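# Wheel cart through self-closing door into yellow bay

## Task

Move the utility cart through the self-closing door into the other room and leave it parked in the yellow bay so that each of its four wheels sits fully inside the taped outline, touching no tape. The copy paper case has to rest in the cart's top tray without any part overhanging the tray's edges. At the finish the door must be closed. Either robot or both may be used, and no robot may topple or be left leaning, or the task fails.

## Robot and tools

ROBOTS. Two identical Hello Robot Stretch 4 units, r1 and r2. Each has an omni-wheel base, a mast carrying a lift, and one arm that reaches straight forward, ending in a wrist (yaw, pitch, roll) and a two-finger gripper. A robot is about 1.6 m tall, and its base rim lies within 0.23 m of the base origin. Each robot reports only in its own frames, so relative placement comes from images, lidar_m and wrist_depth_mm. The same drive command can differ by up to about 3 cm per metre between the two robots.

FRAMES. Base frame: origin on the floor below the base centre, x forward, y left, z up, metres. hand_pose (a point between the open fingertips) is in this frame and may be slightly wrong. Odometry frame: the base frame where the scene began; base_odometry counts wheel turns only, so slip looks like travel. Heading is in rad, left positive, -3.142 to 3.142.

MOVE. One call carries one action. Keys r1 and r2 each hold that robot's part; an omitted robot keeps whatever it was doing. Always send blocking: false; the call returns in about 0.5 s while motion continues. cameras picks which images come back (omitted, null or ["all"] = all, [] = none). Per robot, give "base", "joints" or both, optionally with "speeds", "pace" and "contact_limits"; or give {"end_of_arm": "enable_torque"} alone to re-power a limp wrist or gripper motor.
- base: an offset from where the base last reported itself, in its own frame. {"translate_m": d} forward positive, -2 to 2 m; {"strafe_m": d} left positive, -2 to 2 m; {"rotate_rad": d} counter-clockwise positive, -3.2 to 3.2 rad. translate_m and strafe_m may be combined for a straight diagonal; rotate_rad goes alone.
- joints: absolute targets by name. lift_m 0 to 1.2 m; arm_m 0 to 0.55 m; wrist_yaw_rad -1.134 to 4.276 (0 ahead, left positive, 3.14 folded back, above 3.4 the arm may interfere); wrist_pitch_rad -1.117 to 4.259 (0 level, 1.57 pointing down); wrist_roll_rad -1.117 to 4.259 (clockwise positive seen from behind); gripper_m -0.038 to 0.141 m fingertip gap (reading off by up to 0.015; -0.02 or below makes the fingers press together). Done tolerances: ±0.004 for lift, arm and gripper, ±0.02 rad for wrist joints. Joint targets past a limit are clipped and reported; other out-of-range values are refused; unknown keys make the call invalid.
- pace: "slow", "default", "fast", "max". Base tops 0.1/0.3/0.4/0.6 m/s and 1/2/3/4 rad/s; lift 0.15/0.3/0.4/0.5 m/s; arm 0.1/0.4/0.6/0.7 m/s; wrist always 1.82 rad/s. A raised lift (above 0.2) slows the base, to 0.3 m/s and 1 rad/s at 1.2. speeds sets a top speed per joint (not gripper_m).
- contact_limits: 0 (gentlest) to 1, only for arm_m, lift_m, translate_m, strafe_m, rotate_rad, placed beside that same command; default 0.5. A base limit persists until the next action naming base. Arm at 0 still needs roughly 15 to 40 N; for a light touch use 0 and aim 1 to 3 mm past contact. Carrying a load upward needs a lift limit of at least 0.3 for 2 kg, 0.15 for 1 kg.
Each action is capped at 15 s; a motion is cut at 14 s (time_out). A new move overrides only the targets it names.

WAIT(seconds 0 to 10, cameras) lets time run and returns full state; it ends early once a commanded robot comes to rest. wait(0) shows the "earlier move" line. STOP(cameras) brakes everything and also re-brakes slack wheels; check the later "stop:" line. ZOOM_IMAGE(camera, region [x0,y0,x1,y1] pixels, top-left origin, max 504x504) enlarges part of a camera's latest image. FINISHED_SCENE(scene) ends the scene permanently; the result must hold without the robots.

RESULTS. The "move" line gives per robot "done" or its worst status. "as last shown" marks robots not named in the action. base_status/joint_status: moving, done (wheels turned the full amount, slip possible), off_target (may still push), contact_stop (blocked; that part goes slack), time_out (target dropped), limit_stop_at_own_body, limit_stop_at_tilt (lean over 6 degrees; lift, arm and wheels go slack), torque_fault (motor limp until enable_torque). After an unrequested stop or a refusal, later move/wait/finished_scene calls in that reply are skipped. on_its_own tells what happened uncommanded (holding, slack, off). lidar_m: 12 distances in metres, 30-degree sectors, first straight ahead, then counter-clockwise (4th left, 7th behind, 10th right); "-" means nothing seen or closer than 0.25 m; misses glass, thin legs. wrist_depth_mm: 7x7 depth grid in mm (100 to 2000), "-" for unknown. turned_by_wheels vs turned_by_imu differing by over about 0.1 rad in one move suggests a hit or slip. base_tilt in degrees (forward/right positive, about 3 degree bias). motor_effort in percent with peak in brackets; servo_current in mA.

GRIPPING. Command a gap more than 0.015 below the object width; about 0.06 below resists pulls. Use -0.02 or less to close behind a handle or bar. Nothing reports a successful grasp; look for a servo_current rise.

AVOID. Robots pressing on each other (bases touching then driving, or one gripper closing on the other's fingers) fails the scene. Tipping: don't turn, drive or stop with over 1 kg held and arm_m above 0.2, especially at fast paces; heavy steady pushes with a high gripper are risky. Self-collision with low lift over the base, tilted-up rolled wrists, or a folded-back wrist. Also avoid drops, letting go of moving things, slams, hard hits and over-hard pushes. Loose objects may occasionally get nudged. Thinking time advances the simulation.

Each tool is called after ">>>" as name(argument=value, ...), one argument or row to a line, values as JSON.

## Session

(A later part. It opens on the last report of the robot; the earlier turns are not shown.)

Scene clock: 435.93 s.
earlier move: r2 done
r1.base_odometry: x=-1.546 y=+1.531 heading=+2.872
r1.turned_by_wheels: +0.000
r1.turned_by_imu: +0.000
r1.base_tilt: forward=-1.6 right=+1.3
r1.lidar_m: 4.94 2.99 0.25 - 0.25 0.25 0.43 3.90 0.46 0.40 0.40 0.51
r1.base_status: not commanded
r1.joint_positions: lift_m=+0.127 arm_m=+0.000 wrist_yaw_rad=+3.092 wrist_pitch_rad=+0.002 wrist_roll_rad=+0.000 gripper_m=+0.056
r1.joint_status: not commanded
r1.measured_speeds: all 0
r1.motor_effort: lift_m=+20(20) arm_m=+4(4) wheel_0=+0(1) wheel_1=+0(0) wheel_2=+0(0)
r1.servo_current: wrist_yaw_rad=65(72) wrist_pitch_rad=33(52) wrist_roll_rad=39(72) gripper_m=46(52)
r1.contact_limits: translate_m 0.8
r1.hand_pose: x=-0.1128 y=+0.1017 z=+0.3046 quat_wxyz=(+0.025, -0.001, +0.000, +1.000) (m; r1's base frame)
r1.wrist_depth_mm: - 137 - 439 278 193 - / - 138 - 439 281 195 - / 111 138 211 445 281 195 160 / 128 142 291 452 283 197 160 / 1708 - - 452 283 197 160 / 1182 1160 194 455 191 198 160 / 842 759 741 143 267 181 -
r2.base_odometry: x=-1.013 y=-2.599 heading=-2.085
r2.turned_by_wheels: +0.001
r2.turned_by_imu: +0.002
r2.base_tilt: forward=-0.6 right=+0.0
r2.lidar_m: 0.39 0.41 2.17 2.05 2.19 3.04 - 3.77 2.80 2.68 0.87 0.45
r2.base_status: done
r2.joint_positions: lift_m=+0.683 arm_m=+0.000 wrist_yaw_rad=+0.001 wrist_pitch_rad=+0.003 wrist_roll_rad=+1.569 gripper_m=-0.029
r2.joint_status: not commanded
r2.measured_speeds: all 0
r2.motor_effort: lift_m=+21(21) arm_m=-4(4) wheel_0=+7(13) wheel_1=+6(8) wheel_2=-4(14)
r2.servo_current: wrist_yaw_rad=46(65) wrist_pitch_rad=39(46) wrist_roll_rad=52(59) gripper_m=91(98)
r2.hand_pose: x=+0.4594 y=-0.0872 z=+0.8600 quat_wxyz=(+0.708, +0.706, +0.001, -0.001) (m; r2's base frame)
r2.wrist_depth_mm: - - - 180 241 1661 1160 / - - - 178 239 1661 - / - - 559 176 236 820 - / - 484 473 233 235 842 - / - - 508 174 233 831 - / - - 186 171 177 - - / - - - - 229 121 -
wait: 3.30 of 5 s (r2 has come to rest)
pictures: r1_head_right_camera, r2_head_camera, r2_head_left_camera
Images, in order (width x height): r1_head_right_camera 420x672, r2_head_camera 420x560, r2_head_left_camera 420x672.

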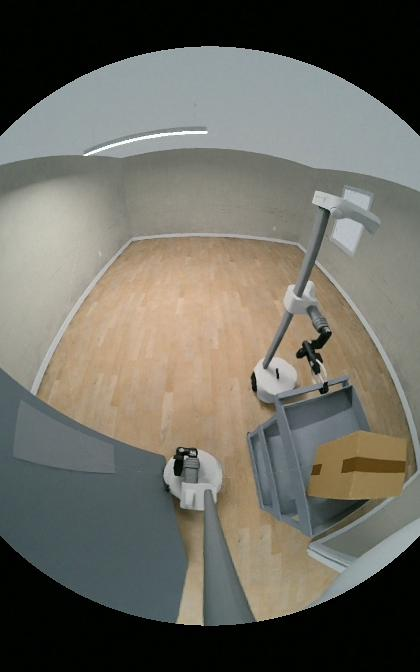

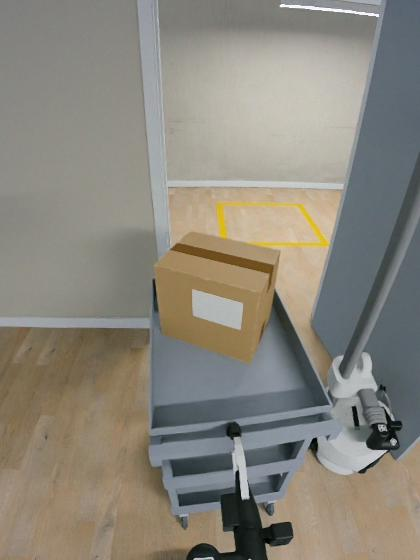

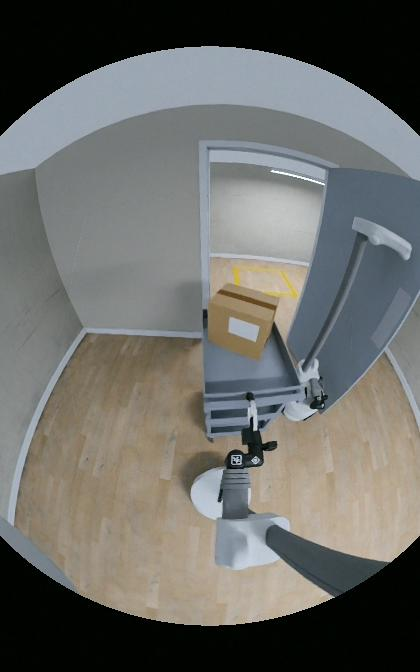

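>>> move(
  blocking=false,
  r2={"base":{"strafe_m":0.25},"pace":"slow"},
  cameras=[],
)

>>> wait(
  seconds=4,
  cameras=[],
)

>>> move(
  blocking=false,
  r2={"base":{"translate_m":0.3,"strafe_m":-0.075},"pace":"slow"},
  cameras=[],
)

>>> wait(
  seconds=5,
  cameras=["r1_head_right_camera","r2_head_camera","r2_head_left_camera","r2_wrist_camera"],
)

Scene clock: 448.53 s.
move: r2 moving
r1: as last shown
r1.base_tilt: forward=-1.6 right=+1.2
r1.lidar_m: 4.93 2.94 0.25 - 0.25 0.25 0.42 3.89 0.46 0.40 0.39 0.51
r1.servo_current: wrist_yaw_rad=46(52) wrist_pitch_rad=46(52) wrist_roll_rad=65(65) gripper_m=39(52)
r1.contact_limits: translate_m 0.8
r1.wrist_depth_mm: - 137 - 436 278 194 - / - 138 - 439 279 195 - / 111 138 211 445 283 196 160 / 128 141 289 449 283 197 160 / 1708 - - 452 285 197 161 / 1182 1205 193 455 191 198 161 / 842 750 759 143 268 181 -
r2.base_odometry: x=-1.001 y=-2.606 heading=-2.085
r2.turned_by_wheels: +0.000
r2.turned_by_imu: +0.000
r2.base_tilt: forward=-0.7 right=+0.1
r2.lidar_m: 0.40 1.73 2.13 2.04 2.15 2.99 - 3.76 2.78 2.69 0.87 0.46
r2.base_status: strafe_m moving
r2.joint_positions: lift_m=+0.683 arm_m=+0.000 wrist_yaw_rad=+0.000 wrist_pitch_rad=+0.003 wrist_roll_rad=+1.569 gripper_m=-0.029
r2.joint_status: not commanded
r2.measured_speeds: translate_m=-0.001 strafe_m=+0.055 rotate_rad=+0.003 lift_m=+0.000 arm_m=+0.000 wrist_yaw_rad=-0.009 wrist_pitch_rad=+0.000 wrist_roll_rad=+0.000
r2.motor_effort: lift_m=+21(21) arm_m=-4(4) wheel_0=-7(10) wheel_1=+7(10) wheel_2=+1(3)
r2.servo_current: wrist_yaw_rad=52(59) wrist_pitch_rad=46(46) wrist_roll_rad=39(52) gripper_m=98(98)
r2.hand_pose: x=+0.4593 y=-0.0873 z=+0.8600 quat_wxyz=(+0.708, +0.706, +0.001, -0.001) (m; r2's base frame)
r2.wrist_depth_mm: - - - 181 245 1661 1160 / - - - 180 240 1808 - / - - 564 178 238 820 - / - - 473 235 236 842 - / - - 508 175 232 820 - / - - 186 172 178 - - / - - - - 229 121 -
pictures: none
No camera images: "cameras" was empty.

Scene clock: 451.67 s.
earlier move: r2 done
r1.base_odometry: x=-1.546 y=+1.531 heading=+2.872
r1.turned_by_wheels: +0.000
r1.turned_by_imu: +0.000
r1.base_tilt: forward=-1.6 right=+1.2
r1.lidar_m: 4.93 2.96 0.25 - 0.25 0.25 0.40 3.90 0.51 0.45 0.55 1.03
r1.base_status: not commanded
r1.joint_positions: lift_m=+0.127 arm_m=+0.000 wrist_yaw_rad=+3.092 wrist_pitch_rad=+0.002 wrist_roll_rad=+0.000 gripper_m=+0.056
r1.joint_status: not commanded
r1.measured_speeds: all 0
r1.motor_effort: lift_m=+20(20) arm_m=+4(4) wheel_0=+0(1) wheel_1=+0(0) wheel_2=+0(0)
r1.servo_current: wrist_yaw_rad=52(78) wrist_pitch_rad=39(52) wrist_roll_rad=46(65) gripper_m=39(52)
r1.contact_limits: translate_m 0.8
r1.hand_pose: x=-0.1128 y=+0.1017 z=+0.3046 quat_wxyz=(+0.025, -0.001, +0.000, +1.000) (m; r1's base frame)
r1.wrist_depth_mm: - 137 - 436 277 194 - / - 138 - 442 281 195 - / 111 138 211 442 282 196 160 / 128 141 290 452 283 196 160 / 1708 - - 452 285 197 161 / 1205 1182 194 455 191 197 161 / 854 750 750 143 270 181 -
r2.base_odometry: x=-0.796 y=-2.722 heading=-2.086
r2.turned_by_wheels: +0.000
r2.turned_by_imu: +0.000
r2.base_tilt: forward=-0.7 right=+0.1
r2.lidar_m: 0.42 1.72 1.88 1.81 1.90 2.64 - 4.08 3.06 2.91 1.03 0.40
r2.base_status: done
r2.joint_positions: lift_m=+0.683 arm_m=+0.000 wrist_yaw_rad=-0.002 wrist_pitch_rad=+0.003 wrist_roll_rad=+1.569 gripper_m=-0.029
r2.joint_status: not commanded
r2.measured_speeds: all 0
r2.motor_effort: lift_m=+21(21) arm_m=-4(4) wheel_0=-7(14) wheel_1=+2(10) wheel_2=+0(3)
r2.servo_current: wrist_yaw_rad=46(72) wrist_pitch_rad=39(46) wrist_roll_rad=46(59) gripper_m=91(104)
r2.hand_pose: x=+0.4591 y=-0.0881 z=+0.8600 quat_wxyz=(+0.708, +0.706, +0.000, -0.002) (m; r2's base frame)
r2.wrist_depth_mm: - - 517 135 191 - - / - 436 421 141 198 768 - / - 488 459 148 207 - - / - - 544 155 217 - - / - - 621 163 228 - - / - - 182 170 179 1397 496 / - - - - - 1397 1182
wait: 3.13 of 4 s (r2 has come to rest)
pictures: none
No camera images: "cameras" was empty.

Scene clock: 452.17 s.
move: r2 moving
r1: as last shown
r1.base_tilt: forward=-1.6 right=+1.3
r1.lidar_m: 4.93 2.96 0.25 - 0.25 0.25 0.44 3.90 0.49 0.46 0.54 1.05
r1.servo_current: wrist_yaw_rad=65(65) wrist_pitch_rad=39(46) wrist_roll_rad=39(52) gripper_m=33(46)
r1.contact_limits: translate_m 0.8
r1.wrist_depth_mm: - 137 - 439 278 195 - / - 137 - 442 279 195 - / 111 138 211 442 282 196 160 / 129 141 291 449 285 197 160 / 1661 - - 449 283 197 161 / 1205 1182 194 452 191 198 161 / 842 750 759 143 268 181 -
r2.base_odometry: x=-0.804 y=-2.731 heading=-2.085
r2.turned_by_wheels: +0.000
r2.turned_by_imu: +0.000
r2.base_tilt: forward=-0.7 right=+0.1
r2.lidar_m: 0.43 1.72 1.89 1.82 1.91 2.62 - 4.07 3.02 2.93 1.02 0.39
r2.base_status: translate_m moving; strafe_m moving
r2.joint_positions: lift_m=+0.683 arm_m=+0.000 wrist_yaw_rad=-0.002 wrist_pitch_rad=+0.003 wrist_roll_rad=+1.569 gripper_m=-0.029
r2.joint_status: not commanded
r2.measured_speeds: translate_m=+0.050 strafe_m=-0.012 rotate_rad=+0.002 lift_m=+0.000 arm_m=+0.000 wrist_yaw_rad=+0.000 wrist_pitch_rad=+0.000 wrist_roll_rad=+0.000
r2.motor_effort: lift_m=+21(21) arm_m=-4(4) wheel_0=+11(13) wheel_1=+5(6) wheel_2=-12(13)
r2.servo_current: wrist_yaw_rad=59(65) wrist_pitch_rad=46(46) wrist_roll_rad=46(59) gripper_m=91(104)
r2.hand_pose: x=+0.4591 y=-0.0881 z=+0.8600 quat_wxyz=(+0.708, +0.706, +0.000, -0.002) (m; r2's base frame)
r2.wrist_depth_mm: - - 504 133 188 - - / - 433 424 140 196 759 - / - 484 455 146 208 - - / - - 539 154 218 - - / - - 627 162 227 - - / - - 182 168 177 1397 500 / - - - - - 118 1205
pictures: none
No camera images: "cameras" was empty.

Scene clock: 456.00 s.
earlier move: r2 done
r1.base_odometry: x=-1.546 y=+1.531 heading=+2.872
r1.turned_by_wheels: +0.000
r1.turned_by_imu: +0.000
r1.base_tilt: forward=-1.6 right=+1.3
r1.lidar_m: 4.91 2.97 0.25 - 0.25 0.25 0.43 3.91 0.55 0.54 0.59 3.75
r1.base_status: not commanded
r1.joint_positions: lift_m=+0.127 arm_m=+0.000 wrist_yaw_rad=+3.092 wrist_pitch_rad=+0.002 wrist_roll_rad=+0.000 gripper_m=+0.056
r1.joint_status: not commanded
r1.measured_speeds: all 0
r1.motor_effort: lift_m=+20(20) arm_m=+4(4) wheel_0=+0(1) wheel_1=+0(1) wheel_2=+0(0)
r1.servo_current: wrist_yaw_rad=65(72) wrist_pitch_rad=46(52) wrist_roll_rad=39(78) gripper_m=39(52)
r1.contact_limits: translate_m 0.8
r1.hand_pose: x=-0.1128 y=+0.1017 z=+0.3046 quat_wxyz=(+0.025, -0.001, +0.000, +1.000) (m; r1's base frame)
r1.wrist_depth_mm: - 137 - 436 278 193 - / - 137 - 442 279 196 - / 111 138 212 442 282 196 160 / 128 142 291 452 285 196 160 / 1756 - - 452 283 196 160 / 1205 1182 194 455 191 197 160 / 854 768 741 143 268 180 -
r2.base_odometry: x=-1.009 y=-2.946 heading=-2.085
r2.turned_by_wheels: +0.000
r2.turned_by_imu: +0.003
r2.base_tilt: forward=-0.7 right=+0.1
r2.lidar_m: 0.40 0.47 1.97 1.87 1.99 2.78 - 3.98 2.95 2.86 0.81 0.42
r2.base_status: done
r2.joint_positions: lift_m=+0.683 arm_m=+0.000 wrist_yaw_rad=+0.002 wrist_pitch_rad=+0.003 wrist_roll_rad=+1.569 gripper_m=-0.029
r2.joint_status: not commanded
r2.measured_speeds: all 0
r2.motor_effort: lift_m=+21(21) arm_m=-4(4) wheel_0=+8(15) wheel_1=+6(8) wheel_2=-3(13)
r2.servo_current: wrist_yaw_rad=46(65) wrist_pitch_rad=46(52) wrist_roll_rad=46(65) gripper_m=91(104)
r2.hand_pose: x=+0.4595 y=-0.0868 z=+0.8600 quat_wxyz=(+0.708, +0.706, +0.002, +0.000) (m; r2's base frame)
r2.wrist_depth_mm: - - - 153 208 707 - / - - 521 156 215 - - / - 459 449 159 219 - - / - - 500 163 223 820 - / - - 569 168 229 - - / - - 184 171 178 - - / - - - - 240 - 484
wait: 3.83 of 5 s (r2 has come to rest)
pictures: r1_head_right_camera, r2_head_camera, r2_head_left_camera, r2_wrist_camera
Images, in order (width x height): r1_head_right_camera 420x672, r2_head_camera 420x560, r2_head_left_camera 420x672, r2_wrist_camera 616x392.

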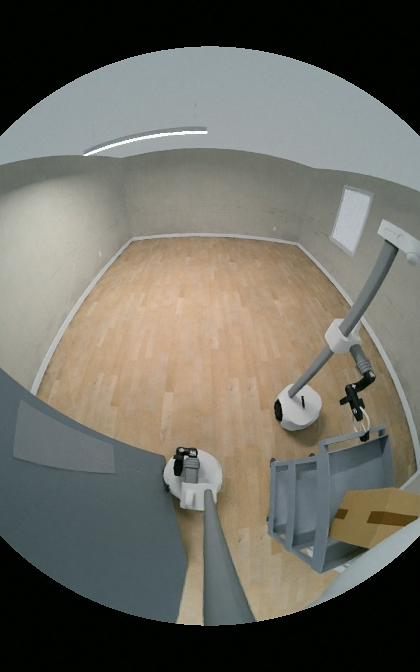

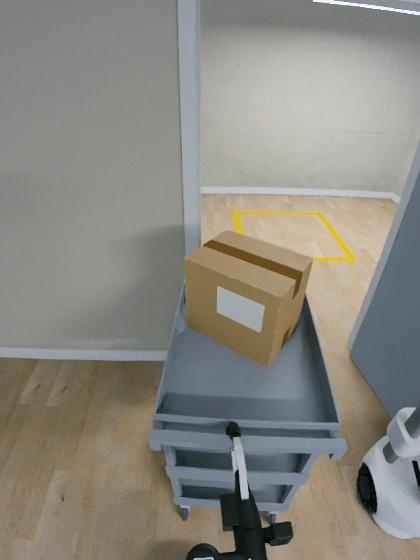

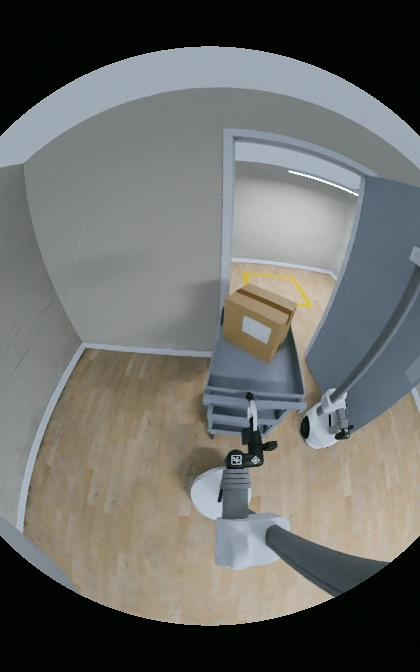

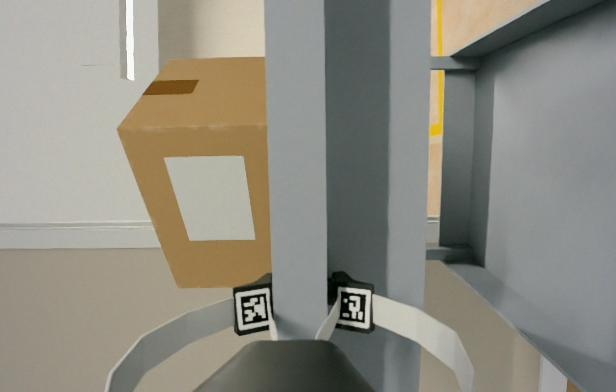

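>>> wait(
  seconds=0.1,
  cameras=["r2_head_camera","r1_head_camera"],
)

Scene clock: 477.20 s.
r1.base_odometry: x=-1.546 y=+1.531 heading=+2.872
r1.turned_by_wheels: +0.000
r1.turned_by_imu: +0.000
r1.base_tilt: forward=-1.6 right=+1.3
r1.lidar_m: 4.92 2.97 0.25 - 0.25 0.25 0.42 3.92 0.55 0.53 0.58 3.71
r1.base_status: not commanded
r1.joint_positions: lift_m=+0.127 arm_m=+0.000 wrist_yaw_rad=+3.092 wrist_pitch_rad=+0.002 wrist_roll_rad=+0.000 gripper_m=+0.056
r1.joint_status: not commanded
r1.measured_speeds: all 0
r1.motor_effort: lift_m=+20(20) arm_m=+4(4) wheel_0=+0(1) wheel_1=+0(1) wheel_2=+0(0)
r1.servo_current: wrist_yaw_rad=52(72) wrist_pitch_rad=33(52) wrist_roll_rad=59(78) gripper_m=39(52)
r1.contact_limits: translate_m 0.8
r1.hand_pose: x=-0.1128 y=+0.1017 z=+0.3046 quat_wxyz=(+0.025, -0.001, +0.000, +1.000) (m; r1's base frame)
r1.wrist_depth_mm: - 137 - 436 279 194 - / - 138 - 442 279 195 - / 111 138 211 442 282 196 160 / 128 141 290 449 283 197 160 / 1661 - - 452 282 196 160 / 1205 1229 194 455 191 197 160 / 854 759 750 143 270 180 -
r2.base_odometry: x=-1.009 y=-2.946 heading=-2.085
r2.turned_by_wheels: +0.000
r2.turned_by_imu: +0.000
r2.base_tilt: forward=-0.7 right=+0.0
r2.lidar_m: 0.40 0.45 1.94 1.88 1.98 2.75 - 4.01 2.98 2.87 0.79 0.42
r2.base_status: done
r2.joint_positions: lift_m=+0.683 arm_m=+0.000 wrist_yaw_rad=+0.002 wrist_pitch_rad=+0.003 wrist_roll_rad=+1.569 gripper_m=-0.029
r2.joint_status: not commanded
r2.measured_speeds: all 0
r2.motor_effort: lift_m=+21(21) arm_m=-4(4) wheel_0=+8(15) wheel_1=+6(8) wheel_2=-3(13)
r2.servo_current: wrist_yaw_rad=39(65) wrist_pitch_rad=46(52) wrist_roll_rad=52(65) gripper_m=91(104)
r2.hand_pose: x=+0.4595 y=-0.0868 z=+0.8600 quat_wxyz=(+0.708, +0.706, +0.002, +0.000) (m; r2's base frame)
r2.wrist_depth_mm: - - - 153 208 707 - / - - 525 156 215 - - / - 462 449 160 218 - - / - - 496 163 224 831 - / - - 574 168 229 - - / - - 184 171 178 - - / - - - - 241 - 484
wait: 0.10 s; at rest from the start
pictures: r1_head_camera, r2_head_camera
Images, in order (width x height): r1_head_camera 420x560, r2_head_camera 420x560.

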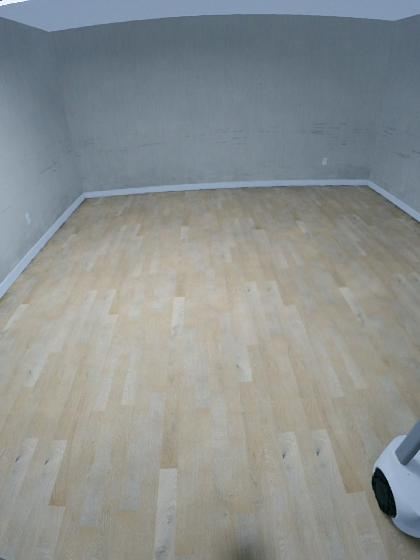

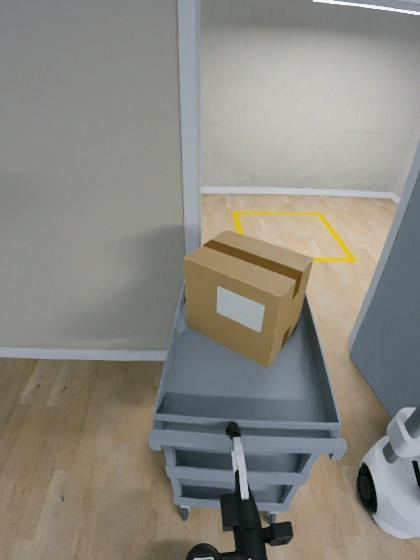

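>>> move(
  blocking=false,
  r2={"base":{"translate_m":-0.4},"pace":"slow"},
  cameras=[],
)

>>> wait(
  seconds=6,
  cameras=["r2_head_camera"],
)

Scene clock: 496.57 s.
move: r2 moving
r1: as last shown
r1.lidar_m: 4.92 2.95 0.25 - 0.25 0.25 0.44 3.91 0.55 0.53 0.56 1.02
r1.motor_effort: lift_m=+20(20) arm_m=+4(4) wheel_0=+0(1) wheel_1=+0(0) wheel_2=+0(0)
r1.servo_current: wrist_yaw_rad=46(65) wrist_pitch_rad=39(52) wrist_roll_rad=39(59) gripper_m=33(46)
r1.contact_limits: translate_m 0.8
r1.wrist_depth_mm: - 137 - 439 278 194 - / - 138 - 442 278 195 - / 111 138 212 449 283 196 160 / 128 141 290 449 285 196 160 / 1708 - - 449 283 196 161 / 1205 1229 194 455 190 198 160 / 854 750 750 142 270 181 -
r2.base_odometry: x=-1.003 y=-2.936 heading=-2.085
r2.turned_by_wheels: +0.000
r2.turned_by_imu: +0.001
r2.base_tilt: forward=-0.7 right=+0.1
r2.lidar_m: 0.42 0.45 1.93 1.89 1.97 2.78 - 3.96 2.98 2.85 0.81 0.41
r2.base_status: translate_m moving
r2.joint_positions: lift_m=+0.683 arm_m=+0.000 wrist_yaw_rad=+0.003 wrist_pitch_rad=+0.003 wrist_roll_rad=+1.569 gripper_m=-0.029
r2.joint_status: not commanded
r2.measured_speeds: translate_m=-0.048 strafe_m=+0.000 rotate_rad=-0.001 lift_m=+0.000 arm_m=+0.000 wrist_yaw_rad=+0.000 wrist_pitch_rad=+0.000 wrist_roll_rad=+0.000
r2.motor_effort: lift_m=+21(21) arm_m=-4(4) wheel_0=-3(5) wheel_1=-6(7) wheel_2=+13(13)
r2.servo_current: wrist_yaw_rad=46(52) wrist_pitch_rad=46(46) wrist_roll_rad=59(65) gripper_m=98(98)
r2.hand_pose: x=+0.4595 y=-0.0867 z=+0.8600 quat_wxyz=(+0.708, +0.706, +0.002, +0.000) (m; r2's base frame)
r2.wrist_depth_mm: - - - 153 208 715 - / - - 521 156 214 - - / - 462 442 160 218 - - / - - 500 163 224 820 - / - - 574 169 229 - - / - - 185 171 178 - - / - - - - 240 - 477
pictures: none
No camera images: "cameras" was empty.

Scene clock: 501.37 s.
earlier move: r2 done
r1.base_odometry: x=-1.546 y=+1.531 heading=+2.872
r1.turned_by_wheels: +0.000
r1.turned_by_imu: +0.000
r1.base_tilt: forward=-1.6 right=+1.2
r1.lidar_m: 4.92 2.94 0.25 - 0.26 0.25 0.45 3.88 1.24 0.47 0.50 0.73
r1.base_status: not commanded
r1.joint_positions: lift_m=+0.127 arm_m=+0.000 wrist_yaw_rad=+3.092 wrist_pitch_rad=+0.002 wrist_roll_rad=+0.000 gripper_m=+0.056
r1.joint_status: not commanded
r1.measured_speeds: all 0
r1.motor_effort: lift_m=+20(20) arm_m=+4(4) wheel_0=+0(1) wheel_1=+0(0) wheel_2=+0(0)
r1.servo_current: wrist_yaw_rad=59(72) wrist_pitch_rad=46(52) wrist_roll_rad=39(72) gripper_m=46(52)
r1.contact_limits: translate_m 0.8
r1.hand_pose: x=-0.1128 y=+0.1017 z=+0.3046 quat_wxyz=(+0.025, -0.001, +0.000, +1.000) (m; r1's base frame)
r1.wrist_depth_mm: - 137 - 442 278 194 - / - 138 - 439 279 196 - / 111 138 212 445 283 196 160 / 128 141 290 452 285 197 160 / 1708 - - 455 285 197 161 / 1205 1205 194 452 191 197 161 / 854 750 759 143 268 180 -
r2.base_odometry: x=-0.812 y=-2.598 heading=-2.085
r2.turned_by_wheels: -0.001
r2.turned_by_imu: -0.001
r2.base_tilt: forward=-0.8 right=+0.1
r2.lidar_m: 0.39 1.83 1.96 1.89 1.99 2.75 4.18 3.97 2.95 2.85 1.06 0.43
r2.base_status: done
r2.joint_positions: lift_m=+0.683 arm_m=+0.000 wrist_yaw_rad=-0.001 wrist_pitch_rad=+0.003 wrist_roll_rad=+1.569 gripper_m=-0.029
r2.joint_status: not commanded
r2.measured_speeds: all 0
r2.motor_effort: lift_m=+21(21) arm_m=-4(4) wheel_0=-7(12) wheel_1=-5(8) wheel_2=+4(14)
r2.servo_current: wrist_yaw_rad=33(65) wrist_pitch_rad=52(52) wrist_roll_rad=52(65) gripper_m=91(98)
r2.hand_pose: x=+0.4593 y=-0.0876 z=+0.8600 quat_wxyz=(+0.708, +0.706, +0.001, -0.001) (m; r2's base frame)
r2.wrist_depth_mm: - - - 157 213 1661 - / - - 554 160 220 - - / - 466 452 163 222 - - / - - 492 166 225 831 - / - - 564 170 230 - - / - - 185 172 178 - - / - - - - - - 500
wait: 4.80 of 6 s (r2 has come to rest)
pictures: r2_head_camera
Images, in order (width x height): r2_head_camera 420x560.

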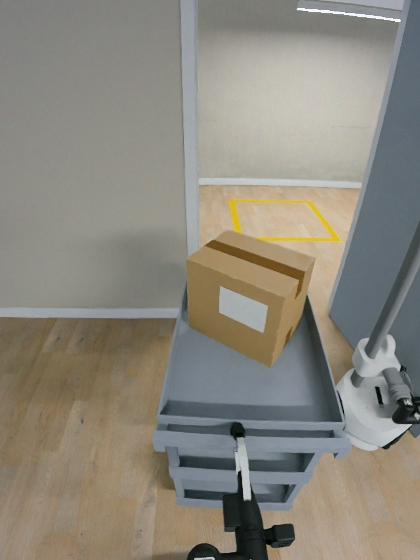

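>>> move(
  blocking=false,
  r2={"base":{"strafe_m":0.2},"pace":"slow"},
  cameras=[],
)

>>> wait(
  seconds=4,
  cameras=["r2_head_camera"],
)

Scene clock: 514.10 s.
move: r2 moving
r1: as last shown
r1.base_tilt: forward=-1.6 right=+1.3
r1.lidar_m: 4.94 2.98 0.25 - 0.25 0.25 0.43 3.92 1.26 0.48 0.52 0.76
r1.servo_current: wrist_yaw_rad=59(59) wrist_pitch_rad=46(46) wrist_roll_rad=39(52) gripper_m=39(46)
r1.contact_limits: translate_m 0.8
r1.wrist_depth_mm: - 137 - 436 277 193 - / - 138 - 445 279 195 - / 111 138 211 445 281 196 160 / 128 141 291 449 283 197 160 / 1661 - - 452 283 198 161 / 1182 1182 194 455 190 198 161 / 854 750 750 143 270 180 -
r2.base_odometry: x=-0.800 y=-2.605 heading=-2.086
r2.turned_by_wheels: +0.000
r2.turned_by_imu: +0.000
r2.base_tilt: forward=-0.7 right=+0.1
r2.lidar_m: 0.39 1.86 1.95 1.88 1.99 2.71 4.18 3.97 2.97 2.85 1.07 0.39
r2.base_status: strafe_m moving
r2.joint_positions: lift_m=+0.683 arm_m=+0.000 wrist_yaw_rad=-0.002 wrist_pitch_rad=+0.003 wrist_roll_rad=+1.569 gripper_m=-0.029
r2.joint_status: not commanded
r2.measured_speeds: translate_m=+0.000 strafe_m=+0.056 rotate_rad=-0.002 lift_m=+0.000 arm_m=+0.000 wrist_yaw_rad=+0.000 wrist_pitch_rad=+0.000 wrist_roll_rad=+0.000
r2.motor_effort: lift_m=+21(21) arm_m=-4(4) wheel_0=-10(14) wheel_1=+7(8) wheel_2=+1(3)
r2.servo_current: wrist_yaw_rad=59(59) wrist_pitch_rad=39(46) wrist_roll_rad=59(59) gripper_m=91(98)
r2.hand_pose: x=+0.4591 y=-0.0881 z=+0.8600 quat_wxyz=(+0.708, +0.706, +0.000, -0.002) (m; r2's base frame)
r2.wrist_depth_mm: - - - 156 213 1430 - / - - 539 159 216 - - / - 462 449 163 221 - - / - - 500 165 225 831 - / - - 564 169 231 - - / - - 183 172 179 - - / - - - - - 1397 488
pictures: none
No camera images: "cameras" was empty.

Scene clock: 516.73 s.
earlier move: r2 done
r1.base_odometry: x=-1.546 y=+1.531 heading=+2.872
r1.turned_by_wheels: +0.000
r1.turned_by_imu: +0.000
r1.base_tilt: forward=-1.6 right=+1.3
r1.lidar_m: 4.94 2.96 0.25 - 0.25 0.25 0.43 3.89 1.25 0.50 0.55 1.22
r1.base_status: not commanded
r1.joint_positions: lift_m=+0.127 arm_m=+0.000 wrist_yaw_rad=+3.092 wrist_pitch_rad=+0.002 wrist_roll_rad=+0.000 gripper_m=+0.056
r1.joint_status: not commanded
r1.measured_speeds: all 0
r1.motor_effort: lift_m=+20(20) arm_m=+4(4) wheel_0=+0(1) wheel_1=+0(0) wheel_2=+0(0)
r1.servo_current: wrist_yaw_rad=52(72) wrist_pitch_rad=39(52) wrist_roll_rad=33(72) gripper_m=39(46)
r1.contact_limits: translate_m 0.8
r1.hand_pose: x=-0.1128 y=+0.1017 z=+0.3046 quat_wxyz=(+0.025, -0.001, +0.000, +1.000) (m; r1's base frame)
r1.wrist_depth_mm: - 137 - 439 279 195 - / - 138 - 439 279 195 - / 111 138 212 445 281 196 160 / 128 141 291 449 283 196 160 / 1708 - - 455 285 197 161 / 1205 1205 194 455 191 198 161 / 842 759 750 143 268 181 -
r2.base_odometry: x=-0.638 y=-2.696 heading=-2.085
r2.turned_by_wheels: +0.000
r2.turned_by_imu: +0.000
r2.base_tilt: forward=-0.7 right=+0.1
r2.lidar_m: 0.42 1.86 1.76 1.69 1.78 2.42 4.18 4.24 3.17 3.04 0.43 0.38
r2.base_status: done
r2.joint_positions: lift_m=+0.683 arm_m=+0.000 wrist_yaw_rad=-0.004 wrist_pitch_rad=+0.003 wrist_roll_rad=+1.569 gripper_m=-0.029
r2.joint_status: not commanded
r2.measured_speeds: all 0
r2.motor_effort: lift_m=+21(21) arm_m=-4(4) wheel_0=-6(16) wheel_1=+4(8) wheel_2=+0(3)
r2.servo_current: wrist_yaw_rad=59(65) wrist_pitch_rad=52(52) wrist_roll_rad=46(59) gripper_m=91(104)
r2.hand_pose: x=+0.4590 y=-0.0885 z=+0.8600 quat_wxyz=(+0.708, +0.706, +0.000, -0.002) (m; r2's base frame)
r2.wrist_depth_mm: - 415 413 118 172 - - / - 407 407 125 182 - - / - - 488 133 195 - - / - - 597 144 209 - - / - - - 154 226 1499 - / - - 181 168 177 1537 466 / - - - - - - 1205
wait: 2.63 of 4 s (r2 has come to rest)
pictures: r2_head_camera
Images, in order (width x height): r2_head_camera 420x560.

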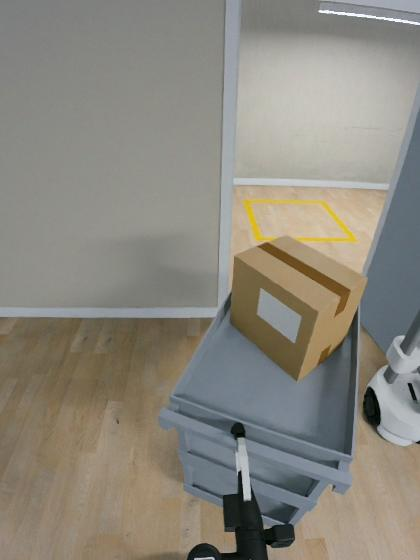

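>>> move(
  blocking=false,
  r2={"base":{"translate_m":0.415,"strafe_m":-0.155},"pace":"slow"},
  cameras=[],
)

>>> wait(
  seconds=6,
  cameras=["r2_head_camera"],
)

Scene clock: 524.17 s.
move: r2 moving
r1: as last shown
r1.lidar_m: 4.94 2.93 0.25 - 0.25 0.25 0.43 3.90 1.27 0.50 0.57 1.22
r1.servo_current: wrist_yaw_rad=39(65) wrist_pitch_rad=46(46) wrist_roll_rad=39(59) gripper_m=46(46)
r1.contact_limits: translate_m 0.8
r1.wrist_depth_mm: - 137 - 436 278 194 - / - 138 - 439 282 195 - / 111 138 212 445 281 196 160 / 128 141 290 452 283 197 160 / 1708 - - 452 285 197 160 / 1205 1160 195 452 191 197 161 / 866 759 759 143 270 181 -
r2.base_odometry: x=-0.648 y=-2.705 heading=-2.085
r2.turned_by_wheels: +0.000
r2.turned_by_imu: +0.001
r2.base_tilt: forward=-0.7 right=+0.1
r2.lidar_m: 0.44 1.83 1.75 1.70 1.80 2.45 4.21 4.22 3.14 3.06 0.43 0.38
r2.base_status: translate_m moving; strafe_m moving
r2.joint_positions: lift_m=+0.683 arm_m=+0.000 wrist_yaw_rad=-0.004 wrist_pitch_rad=+0.003 wrist_roll_rad=+1.569 gripper_m=-0.029
r2.joint_status: not commanded
r2.measured_speeds: translate_m=+0.049 strafe_m=-0.018 rotate_rad=-0.001 lift_m=+0.000 arm_m=+0.000 wrist_yaw_rad=+0.004 wrist_pitch_rad=+0.000 wrist_roll_rad=+0.000
r2.motor_effort: lift_m=+21(21) arm_m=-4(4) wheel_0=+11(11) wheel_1=+6(8) wheel_2=-10(13)
r2.servo_current: wrist_yaw_rad=46(52) wrist_pitch_rad=46(46) wrist_roll_rad=46(59) gripper_m=91(104)
r2.hand_pose: x=+0.4590 y=-0.0885 z=+0.8600 quat_wxyz=(+0.708, +0.706, +0.000, -0.002) (m; r2's base frame)
r2.wrist_depth_mm: - 413 407 115 171 - - / - 407 407 123 181 - - / - - 488 131 194 - - / - - 597 141 208 - - / - - - 154 225 1499 - / - - 182 167 177 1499 488 / - - - - - - 1182
pictures: none
No camera images: "cameras" was empty.

Scene clock: 529.33 s.
earlier move: r2 done
r1.base_odometry: x=-1.546 y=+1.531 heading=+2.872
r1.turned_by_wheels: +0.000
r1.turned_by_imu: +0.000
r1.base_tilt: forward=-1.6 right=+1.3
r1.lidar_m: 4.93 2.95 0.25 - 0.25 0.25 0.43 3.90 0.49 0.51 0.64 3.72
r1.base_status: not commanded
r1.joint_positions: lift_m=+0.127 arm_m=+0.000 wrist_yaw_rad=+3.092 wrist_pitch_rad=+0.002 wrist_roll_rad=+0.000 gripper_m=+0.056
r1.joint_status: not commanded
r1.measured_speeds: all 0
r1.motor_effort: lift_m=+20(20) arm_m=+4(4) wheel_0=+0(1) wheel_1=+0(0) wheel_2=+0(0)
r1.servo_current: wrist_yaw_rad=59(78) wrist_pitch_rad=46(52) wrist_roll_rad=59(65) gripper_m=39(52)
r1.contact_limits: translate_m 0.8
r1.hand_pose: x=-0.1128 y=+0.1017 z=+0.3046 quat_wxyz=(+0.025, -0.001, +0.000, +1.000) (m; r1's base frame)
r1.wrist_depth_mm: - 137 - 442 279 194 - / - 138 - 442 281 195 - / 111 138 212 445 282 196 160 / 128 141 291 449 282 197 160 / 1708 - - 452 283 197 160 / 1182 1205 194 452 191 198 161 / 854 759 759 143 267 181 -
r2.base_odometry: x=-0.977 y=-2.981 heading=-2.085
r2.turned_by_wheels: +0.000
r2.turned_by_imu: +0.003
r2.base_tilt: forward=-0.7 right=+0.0
r2.lidar_m: 0.43 1.43 1.91 1.84 1.93 2.74 - 4.00 2.98 1.05 0.44 0.38
r2.base_status: done
r2.joint_positions: lift_m=+0.683 arm_m=+0.000 wrist_yaw_rad=+0.001 wrist_pitch_rad=+0.003 wrist_roll_rad=+1.569 gripper_m=-0.029
r2.joint_status: not commanded
r2.measured_speeds: all 0
r2.motor_effort: lift_m=+21(21) arm_m=-4(4) wheel_0=+6(13) wheel_1=+4(8) wheel_2=-3(14)
r2.servo_current: wrist_yaw_rad=52(65) wrist_pitch_rad=39(52) wrist_roll_rad=39(65) gripper_m=98(104)
r2.hand_pose: x=+0.4594 y=-0.0870 z=+0.8600 quat_wxyz=(+0.708, +0.706, +0.002, -0.001) (m; r2's base frame)
r2.wrist_depth_mm: - 413 407 114 171 - - / - 404 410 122 181 - - / - - 484 131 193 - - / - - 597 140 207 - - / - - - 152 224 - - / - - 181 167 178 - 469 / - - - - - - 1138
wait: 5.17 of 6 s (r2 has come to rest)
pictures: r2_head_camera
Images, in order (width x height): r2_head_camera 420x560.

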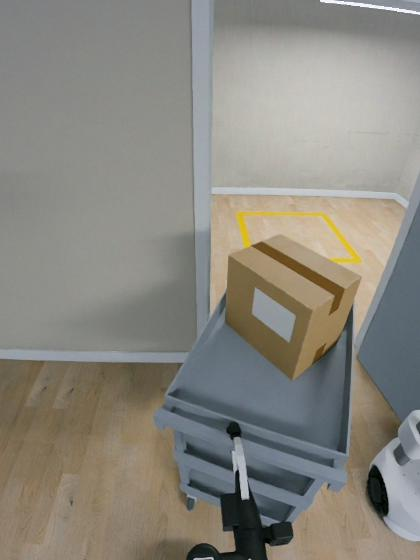

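>>> move(
  blocking=false,
  r2={"base":{"translate_m":0.15,"strafe_m":-0.055},"pace":"slow"},
  cameras=[],
)

>>> wait(
  seconds=6,
  cameras=[],
)

>>> move(
  blocking=false,
  r2={"base":{"strafe_m":-0.13},"pace":"slow"},
  cameras=[],
)

>>> wait(
  seconds=6,
  cameras=["r2_head_camera","r2_head_right_camera"],
)

Scene clock: 541.90 s.
move: r2 moving
r1: as last shown
r1.lidar_m: 4.93 2.96 0.25 - 0.25 0.25 0.44 0.59 0.50 0.51 0.61 3.73
r1.motor_effort: lift_m=+20(20) arm_m=+4(4) wheel_0=+0(0) wheel_1=+0(0) wheel_2=+0(0)
r1.servo_current: wrist_yaw_rad=59(59) wrist_pitch_rad=33(52) wrist_roll_rad=52(59) gripper_m=39(46)
r1.contact_limits: translate_m 0.8
r1.wrist_depth_mm: - 137 - 439 279 193 - / - 138 - 439 279 195 - / 111 138 211 445 282 196 160 / 128 141 290 449 283 196 160 / 1661 - - 452 285 197 161 / 1205 1205 194 455 191 198 161 / 842 759 759 143 268 181 -
r2.base_odometry: x=-0.987 y=-2.990 heading=-2.084
r2.turned_by_wheels: +0.001
r2.turned_by_imu: +0.001
r2.base_tilt: forward=-0.7 right=+0.0
r2.lidar_m: 0.45 1.39 1.91 1.84 1.95 2.71 - 4.00 3.01 0.98 0.44 0.39
r2.base_status: translate_m moving; strafe_m moving
r2.joint_positions: lift_m=+0.683 arm_m=+0.000 wrist_yaw_rad=+0.001 wrist_pitch_rad=+0.003 wrist_roll_rad=+1.569 gripper_m=-0.029
r2.joint_status: not commanded
r2.measured_speeds: translate_m=+0.049 strafe_m=-0.018 rotate_rad=+0.001 lift_m=+0.000 arm_m=+0.000 wrist_yaw_rad=+0.000 wrist_pitch_rad=+0.000 wrist_roll_rad=+0.000
r2.motor_effort: lift_m=+21(21) arm_m=-4(4) wheel_0=+13(14) wheel_1=+6(6) wheel_2=-8(10)
r2.servo_current: wrist_yaw_rad=39(52) wrist_pitch_rad=33(46) wrist_roll_rad=46(52) gripper_m=91(98)
r2.hand_pose: x=+0.4594 y=-0.0870 z=+0.8600 quat_wxyz=(+0.708, +0.706, +0.002, -0.001) (m; r2's base frame)
r2.wrist_depth_mm: - 415 407 114 171 - - / - 404 410 122 181 - - / - - 488 130 193 - - / - - 603 140 207 - - / - - - 151 224 - - / - - 183 167 178 - 469 / - - - - - - -
pictures: none
No camera images: "cameras" was empty.

Scene clock: 544.23 s.
earlier move: r2 done
r1.base_odometry: x=-1.546 y=+1.531 heading=+2.872
r1.turned_by_wheels: +0.000
r1.turned_by_imu: +0.000
r1.base_tilt: forward=-1.6 right=+1.3
r1.lidar_m: 4.93 2.98 0.25 - 0.25 0.25 0.45 0.60 0.53 0.51 0.74 3.73
r1.base_status: not commanded
r1.joint_positions: lift_m=+0.127 arm_m=+0.000 wrist_yaw_rad=+3.092 wrist_pitch_rad=+0.002 wrist_roll_rad=+0.000 gripper_m=+0.056
r1.joint_status: not commanded
r1.measured_speeds: all 0
r1.motor_effort: lift_m=+20(20) arm_m=+4(4) wheel_0=+0(1) wheel_1=+0(0) wheel_2=+0(0)
r1.servo_current: wrist_yaw_rad=46(72) wrist_pitch_rad=39(52) wrist_roll_rad=52(72) gripper_m=39(46)
r1.contact_limits: translate_m 0.8
r1.hand_pose: x=-0.1128 y=+0.1017 z=+0.3046 quat_wxyz=(+0.025, -0.001, +0.000, +1.000) (m; r1's base frame)
r1.wrist_depth_mm: - 137 - 439 278 194 - / - 138 - 442 279 195 - / 111 138 212 445 281 196 160 / 128 141 290 449 283 196 160 / 1661 - - 452 283 197 161 / 1160 1160 193 455 191 197 160 / 798 759 741 143 267 181 -
r2.base_odometry: x=-1.099 y=-3.085 heading=-2.084
r2.turned_by_wheels: +0.000
r2.turned_by_imu: +0.001
r2.base_tilt: forward=-0.7 right=+0.1
r2.lidar_m: 0.44 1.27 1.76 1.87 1.98 2.78 - 3.96 2.95 0.74 0.47 0.38
r2.base_status: done
r2.joint_positions: lift_m=+0.683 arm_m=+0.000 wrist_yaw_rad=+0.001 wrist_pitch_rad=+0.003 wrist_roll_rad=+1.569 gripper_m=-0.029
r2.joint_status: not commanded
r2.measured_speeds: all 0
r2.motor_effort: lift_m=+21(21) arm_m=-4(4) wheel_0=+7(14) wheel_1=+4(7) wheel_2=-5(10)
r2.servo_current: wrist_yaw_rad=39(59) wrist_pitch_rad=39(46) wrist_roll_rad=52(65) gripper_m=91(98)
r2.hand_pose: x=+0.4594 y=-0.0870 z=+0.8600 quat_wxyz=(+0.708, +0.706, +0.002, -0.001) (m; r2's base frame)
r2.wrist_depth_mm: - 421 415 117 172 - - / - 418 407 124 182 - - / - - 484 132 195 - - / - - 597 142 209 - - / - - - 153 225 - - / - - 182 168 178 - 469 / - - - - - - -
wait: 2.33 of 6 s (r2 has come to rest)
pictures: none
No camera images: "cameras" was empty.

Scene clock: 544.73 s.
move: r2 moving
r1: as last shown
r1.lidar_m: 4.92 2.97 0.25 - 0.25 0.25 0.43 0.61 0.51 0.52 0.72 3.74
r1.servo_current: wrist_yaw_rad=26(59) wrist_pitch_rad=33(46) wrist_roll_rad=39(65) gripper_m=46(46)
r1.contact_limits: translate_m 0.8
r1.wrist_depth_mm: - 137 - 436 278 194 - / - 138 - 442 279 195 - / 111 138 212 442 283 196 160 / 128 141 291 449 283 196 160 / 1661 - - 452 285 198 160 / 1205 1182 194 452 191 198 161 / 809 750 759 143 270 181 -
r2.base_odometry: x=-1.111 y=-3.078 heading=-2.084
r2.turned_by_wheels: +0.000
r2.turned_by_imu: +0.000
r2.base_tilt: forward=-0.7 right=+0.1
r2.lidar_m: 0.42 1.26 1.75 1.91 2.01 2.83 - 3.97 2.94 0.76 0.70 0.38
r2.base_status: strafe_m moving
r2.joint_positions: lift_m=+0.683 arm_m=+0.000 wrist_yaw_rad=+0.003 wrist_pitch_rad=+0.003 wrist_roll_rad=+1.569 gripper_m=-0.029
r2.joint_status: not commanded
r2.measured_speeds: translate_m=+0.000 strafe_m=-0.056 rotate_rad=-0.002 lift_m=+0.000 arm_m=+0.000 wrist_yaw_rad=+0.000 wrist_pitch_rad=+0.000 wrist_roll_rad=+0.000
r2.motor_effort: lift_m=+21(21) arm_m=-4(4) wheel_0=+10(16) wheel_1=-8(8) wheel_2=+0(4)
r2.servo_current: wrist_yaw_rad=52(52) wrist_pitch_rad=46(46) wrist_roll_rad=46(46) gripper_m=91(91)
r2.hand_pose: x=+0.4596 y=-0.0865 z=+0.8600 quat_wxyz=(+0.708, +0.706, +0.002, +0.000) (m; r2's base frame)
r2.wrist_depth_mm: - 424 421 117 172 - - / - 404 404 124 182 - - / - - 480 132 195 - - / - - 585 144 209 - - / - - - 152 224 - - / - - 183 168 178 - 473 / - - - - - - -
pictures: none
No camera images: "cameras" was empty.

Scene clock: 546.67 s.
earlier move: r2 done
r1.base_odometry: x=-1.546 y=+1.531 heading=+2.872
r1.turned_by_wheels: +0.000
r1.turned_by_imu: +0.000
r1.base_tilt: forward=-1.6 right=+1.3
r1.lidar_m: 4.94 2.96 0.25 - 0.25 0.25 0.42 0.55 0.41 0.39 0.59 3.70
r1.base_status: not commanded
r1.joint_positions: lift_m=+0.127 arm_m=+0.000 wrist_yaw_rad=+3.092 wrist_pitch_rad=+0.002 wrist_roll_rad=+0.000 gripper_m=+0.056
r1.joint_status: not commanded
r1.measured_speeds: all 0
r1.motor_effort: lift_m=+20(20) arm_m=+4(4) wheel_0=+0(1) wheel_1=+0(0) wheel_2=+0(0)
r1.servo_current: wrist_yaw_rad=52(65) wrist_pitch_rad=39(46) wrist_roll_rad=52(65) gripper_m=46(52)
r1.contact_limits: translate_m 0.8
r1.hand_pose: x=-0.1128 y=+0.1017 z=+0.3046 quat_wxyz=(+0.025, -0.001, +0.000, +1.000) (m; r1's base frame)
r1.wrist_depth_mm: - 137 - 439 277 195 - / - 138 - 439 279 195 - / 111 138 211 445 281 196 160 / 128 141 290 449 282 196 160 / 741 - - 452 286 197 161 / 1098 1229 194 455 191 198 160 / 788 750 759 143 268 180 -
r2.base_odometry: x=-1.212 y=-3.021 heading=-2.084
r2.turned_by_wheels: +0.000
r2.turned_by_imu: +0.000
r2.base_tilt: forward=-0.7 right=+0.1
r2.lidar_m: 0.42 1.25 1.78 2.00 2.14 2.96 - 3.80 2.84 0.67 0.62 0.42
r2.base_status: done
r2.joint_positions: lift_m=+0.683 arm_m=+0.000 wrist_yaw_rad=+0.004 wrist_pitch_rad=+0.003 wrist_roll_rad=+1.569 gripper_m=-0.029
r2.joint_status: not commanded
r2.measured_speeds: all 0
r2.motor_effort: lift_m=+21(21) arm_m=-4(4) wheel_0=+4(16) wheel_1=-3(8) wheel_2=+0(4)
r2.servo_current: wrist_yaw_rad=59(59) wrist_pitch_rad=39(46) wrist_roll_rad=52(65) gripper_m=98(104)
r2.hand_pose: x=+0.4596 y=-0.0864 z=+0.8600 quat_wxyz=(+0.708, +0.706, +0.002, +0.000) (m; r2's base frame)
r2.wrist_depth_mm: - - - 143 199 699 - / - 508 462 148 205 778 - / - 459 452 153 212 - - / - - 517 158 220 831 - / - - 603 167 228 - - / - - 181 170 178 - 504 / - - - - - - -
wait: 1.93 of 6 s (r2 has come to rest)
pictures: r2_head_camera, r2_head_right_camera
Images, in order (width x height): r2_head_camera 420x560, r2_head_right_camera 420x672.

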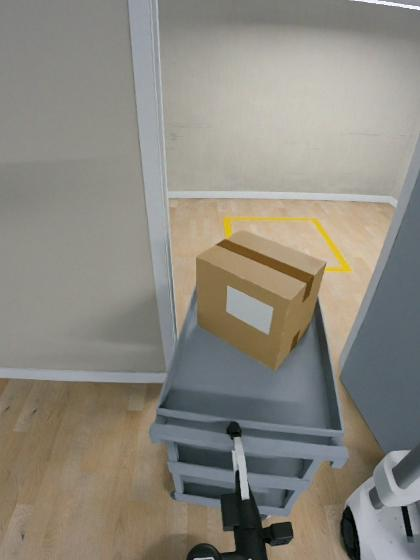

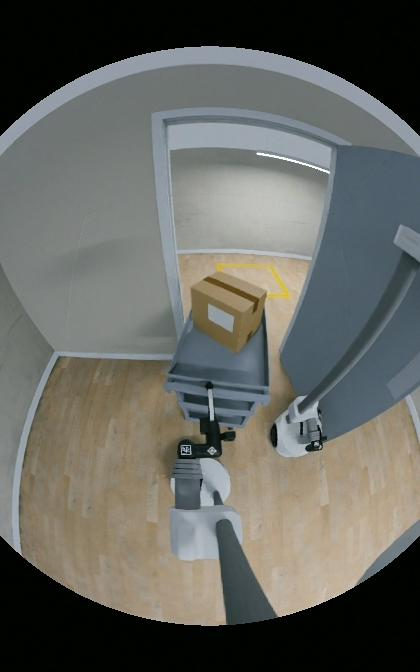

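>>> move(
  blocking=false,
  r2={"base":{"translate_m":0.5,"strafe_m":-0.08},"pace":"slow"},
  cameras=[],
)

>>> wait(
  seconds=7,
  cameras=["r2_head_camera","r2_head_right_camera"],
)

Scene clock: 560.07 s.
move: r2 moving
r1: as last shown
r1.base_tilt: forward=-1.6 right=+1.2
r1.lidar_m: 4.91 2.97 0.25 - 0.25 0.25 0.44 0.57 0.42 0.40 0.58 3.71
r1.motor_effort: lift_m=+20(20) arm_m=+4(4) wheel_0=-1(1) wheel_1=+0(0) wheel_2=+0(0)
r1.servo_current: wrist_yaw_rad=59(59) wrist_pitch_rad=39(52) wrist_roll_rad=46(59) gripper_m=46(46)
r1.contact_limits: translate_m 0.8
r1.wrist_depth_mm: - 137 - 439 279 194 - / - 137 - 439 279 195 - / 111 138 211 442 282 196 160 / 128 142 293 449 283 196 160 / 741 - - 452 283 198 161 / 991 1182 193 452 191 197 160 / 778 750 759 143 270 180 -
r2.base_odometry: x=-1.220 y=-3.030 heading=-2.084
r2.turned_by_wheels: +0.000
r2.turned_by_imu: +0.001
r2.base_tilt: forward=-0.7 right=+0.1
r2.lidar_m: 0.40 1.22 1.76 2.02 2.14 3.00 - 3.74 2.81 0.65 0.62 0.38
r2.base_status: translate_m moving; strafe_m moving
r2.joint_positions: lift_m=+0.683 arm_m=+0.000 wrist_yaw_rad=+0.003 wrist_pitch_rad=+0.003 wrist_roll_rad=+1.569 gripper_m=-0.029
r2.joint_status: not commanded
r2.measured_speeds: translate_m=+0.049 strafe_m=-0.007 rotate_rad=-0.002 lift_m=+0.000 arm_m=+0.000 wrist_yaw_rad=-0.003 wrist_pitch_rad=+0.000 wrist_roll_rad=+0.000
r2.motor_effort: lift_m=+21(21) arm_m=-4(4) wheel_0=+10(10) wheel_1=+6(7) wheel_2=-11(11)
r2.servo_current: wrist_yaw_rad=52(59) wrist_pitch_rad=39(46) wrist_roll_rad=52(52) gripper_m=91(91)
r2.hand_pose: x=+0.4596 y=-0.0865 z=+0.8600 quat_wxyz=(+0.708, +0.706, +0.002, +0.000) (m; r2's base frame)
r2.wrist_depth_mm: - - - 144 200 - - / - 517 462 148 206 768 - / - 455 452 153 212 - - / - - 517 158 220 842 - / - - 603 167 229 - - / - - 182 170 178 - 504 / - - - - - - -
pictures: none
No camera images: "cameras" was empty.

Scene clock: 565.90 s.
earlier move: r2 done
r1.base_odometry: x=-1.546 y=+1.531 heading=+2.872
r1.turned_by_wheels: +0.000
r1.turned_by_imu: +0.000
r1.base_tilt: forward=-1.6 right=+1.2
r1.lidar_m: 4.93 2.99 0.25 - 0.25 0.25 0.43 0.62 0.52 0.50 2.83 3.75
r1.base_status: not commanded
r1.joint_positions: lift_m=+0.127 arm_m=+0.000 wrist_yaw_rad=+3.092 wrist_pitch_rad=+0.002 wrist_roll_rad=+0.000 gripper_m=+0.056
r1.joint_status: not commanded
r1.measured_speeds: all 0
r1.motor_effort: lift_m=+20(20) arm_m=+4(4) wheel_0=+0(1) wheel_1=+0(1) wheel_2=+0(0)
r1.servo_current: wrist_yaw_rad=52(72) wrist_pitch_rad=46(52) wrist_roll_rad=52(65) gripper_m=39(52)
r1.contact_limits: translate_m 0.8
r1.hand_pose: x=-0.1128 y=+0.1017 z=+0.3046 quat_wxyz=(+0.025, -0.001, +0.000, +1.000) (m; r1's base frame)
r1.wrist_depth_mm: - 137 - 436 278 194 - / - 137 - 439 279 195 - / 111 138 212 445 283 196 160 / 128 141 290 449 283 196 160 / 138 1138 - 452 283 198 161 / 991 1118 194 455 190 198 161 / 842 759 768 143 268 181 -
r2.base_odometry: x=-1.527 y=-3.417 heading=-2.084
r2.turned_by_wheels: +0.000
r2.turned_by_imu: -0.001
r2.base_tilt: forward=-0.6 right=+0.1
r2.lidar_m: 0.42 0.73 1.04 2.07 2.21 3.06 - 3.71 0.51 0.49 0.44 0.40
r2.base_status: done
r2.joint_positions: lift_m=+0.683 arm_m=+0.000 wrist_yaw_rad=-0.001 wrist_pitch_rad=+0.003 wrist_roll_rad=+1.569 gripper_m=-0.029
r2.joint_status: not commanded
r2.measured_speeds: all 0
r2.motor_effort: lift_m=+21(21) arm_m=-4(4) wheel_0=+3(12) wheel_1=+3(7) wheel_2=-8(15)
r2.servo_current: wrist_yaw_rad=46(59) wrist_pitch_rad=46(52) wrist_roll_rad=59(59) gripper_m=98(98)
r2.hand_pose: x=+0.4592 y=-0.0878 z=+0.8600 quat_wxyz=(+0.708, +0.706, +0.001, -0.002) (m; r2's base frame)
r2.wrist_depth_mm: - - 480 131 184 - - / - 421 413 136 193 - - / - 496 462 143 206 - - / - - 549 152 217 - - / - - - 161 227 1808 - / - - 186 169 179 1576 484 / - - - - - 1618 1182
wait: 5.83 of 7 s (r2 has come to rest)
pictures: r2_head_camera, r2_head_right_camera
Images, in order (width x height): r2_head_camera 420x560, r2_head_right_camera 420x672.

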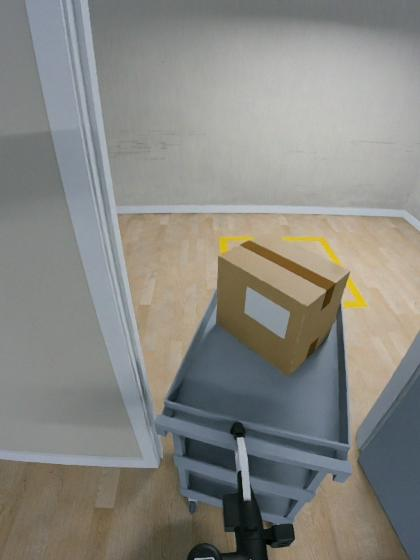

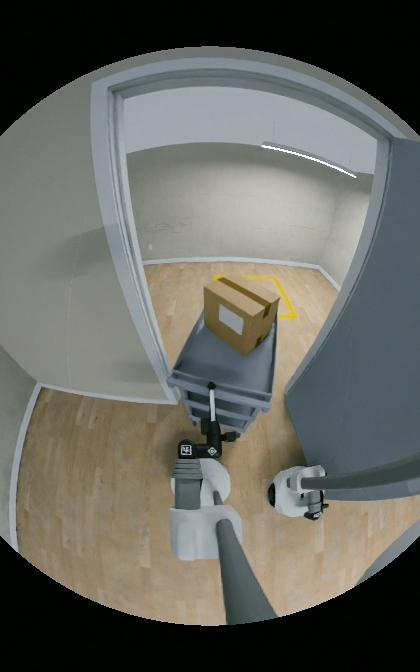

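>>> move(
  blocking=false,
  r2={"base":{"translate_m":0.4,"strafe_m":-0.19},"pace":"slow"},
  cameras=[],
)

>>> wait(
  seconds=7,
  cameras=["r2_head_camera","r2_head_right_camera"],
)

Scene clock: 578.87 s.
move: r2 moving
r1: as last shown
r1.base_tilt: forward=-1.6 right=+1.3
r1.lidar_m: 4.93 2.97 0.25 - 0.25 0.25 0.44 0.64 0.53 0.48 2.87 3.73
r1.motor_effort: lift_m=+20(20) arm_m=+4(4) wheel_0=+0(1) wheel_1=+0(0) wheel_2=+0(0)
r1.servo_current: wrist_yaw_rad=59(59) wrist_pitch_rad=46(46) wrist_roll_rad=26(65) gripper_m=33(46)
r1.contact_limits: translate_m 0.8
r1.wrist_depth_mm: - 137 - 436 278 195 - / - 137 - 442 281 196 - / 111 138 211 445 283 196 160 / 128 141 291 445 283 196 160 / 138 1160 - 452 283 197 160 / 991 1160 194 452 191 197 161 / 831 759 750 143 268 180 -
r2.base_odometry: x=-1.538 y=-3.425 heading=-2.084
r2.turned_by_wheels: +0.000
r2.turned_by_imu: +0.001
r2.base_tilt: forward=-0.7 right=+0.1
r2.lidar_m: 0.41 0.69 1.01 2.08 2.18 3.07 - 3.69 0.51 0.51 0.87 0.40
r2.base_status: translate_m moving; strafe_m moving
r2.joint_positions: lift_m=+0.683 arm_m=+0.000 wrist_yaw_rad=-0.001 wrist_pitch_rad=+0.003 wrist_roll_rad=+1.569 gripper_m=-0.029
r2.joint_status: not commanded
r2.measured_speeds: translate_m=+0.049 strafe_m=-0.023 rotate_rad=+0.001 lift_m=+0.000 arm_m=+0.000 wrist_yaw_rad=+0.000 wrist_pitch_rad=+0.000 wrist_roll_rad=+0.000
r2.motor_effort: lift_m=+21(21) arm_m=-4(4) wheel_0=+7(10) wheel_1=+6(6) wheel_2=-11(13)
r2.servo_current: wrist_yaw_rad=52(65) wrist_pitch_rad=39(46) wrist_roll_rad=52(52) gripper_m=98(98)
r2.hand_pose: x=+0.4592 y=-0.0878 z=+0.8600 quat_wxyz=(+0.708, +0.706, +0.001, -0.002) (m; r2's base frame)
r2.wrist_depth_mm: - - 480 131 183 - - / - 421 413 136 193 - - / - 492 462 142 206 - - / - - 554 151 215 - - / - - - 160 226 1863 - / - - 187 168 178 1576 484 / - - - - - 1708 1205
pictures: none
No camera images: "cameras" was empty.

Scene clock: 583.97 s.
earlier move: r2 done
r1.base_odometry: x=-1.546 y=+1.531 heading=+2.872
r1.turned_by_wheels: +0.000
r1.turned_by_imu: +0.000
r1.base_tilt: forward=-1.6 right=+1.3
r1.lidar_m: 4.93 2.93 0.25 - 0.25 0.25 0.43 0.55 0.55 2.73 2.84 3.70
r1.base_status: not commanded
r1.joint_positions: lift_m=+0.127 arm_m=+0.000 wrist_yaw_rad=+3.092 wrist_pitch_rad=+0.002 wrist_roll_rad=+0.000 gripper_m=+0.056
r1.joint_status: not commanded
r1.measured_speeds: all 0
r1.motor_effort: lift_m=+20(20) arm_m=+4(4) wheel_0=+0(1) wheel_1=+0(0) wheel_2=+0(0)
r1.servo_current: wrist_yaw_rad=39(78) wrist_pitch_rad=46(52) wrist_roll_rad=59(72) gripper_m=39(52)
r1.contact_limits: translate_m 0.8
r1.hand_pose: x=-0.1128 y=+0.1017 z=+0.3046 quat_wxyz=(+0.025, -0.001, +0.000, +1.000) (m; r1's base frame)
r1.wrist_depth_mm: - 137 - 436 277 194 - / - 138 - 442 279 195 - / 111 138 211 445 282 196 159 / 128 141 289 449 283 197 161 / 137 - 1921 452 283 197 160 / 991 1098 194 452 190 197 161 / 741 759 759 143 267 181 -
r2.base_odometry: x=-1.889 y=-3.672 heading=-2.084
r2.turned_by_wheels: +0.000
r2.turned_by_imu: +0.003
r2.base_tilt: forward=-0.7 right=+0.0
r2.lidar_m: 0.40 0.53 0.47 1.32 2.36 3.36 - 0.54 0.57 0.60 0.61 0.41
r2.base_status: done
r2.joint_positions: lift_m=+0.683 arm_m=+0.000 wrist_yaw_rad=+0.002 wrist_pitch_rad=+0.003 wrist_roll_rad=+1.569 gripper_m=-0.029
r2.joint_status: not commanded
r2.measured_speeds: all 0
r2.motor_effort: lift_m=+21(21) arm_m=-4(4) wheel_0=+7(16) wheel_1=+5(9) wheel_2=-4(13)
r2.servo_current: wrist_yaw_rad=52(65) wrist_pitch_rad=39(52) wrist_roll_rad=52(59) gripper_m=91(98)
r2.hand_pose: x=+0.4595 y=-0.0869 z=+0.8600 quat_wxyz=(+0.708, +0.706, +0.002, +0.000) (m; r2's base frame)
r2.wrist_depth_mm: - - - 144 198 - - / - - 466 148 205 759 - / - 462 449 153 213 - - / - - 512 158 220 831 - / - - 603 166 228 - - / - - 186 171 179 1708 - / - - - - - - 1138
wait: 5.10 of 7 s (r2 has come to rest)
pictures: r2_head_camera, r2_head_right_camera
Images, in order (width x height): r2_head_camera 420x560, r2_head_right_camera 420x672.

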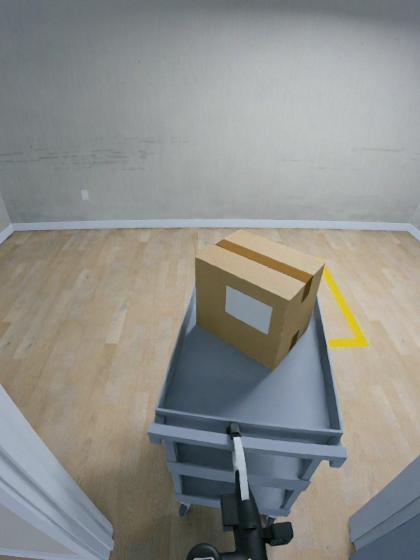

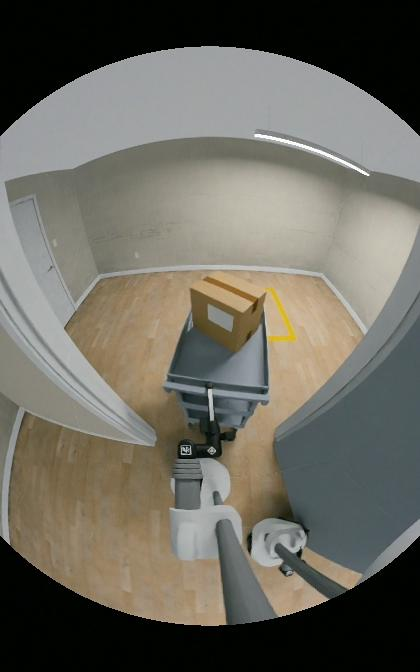

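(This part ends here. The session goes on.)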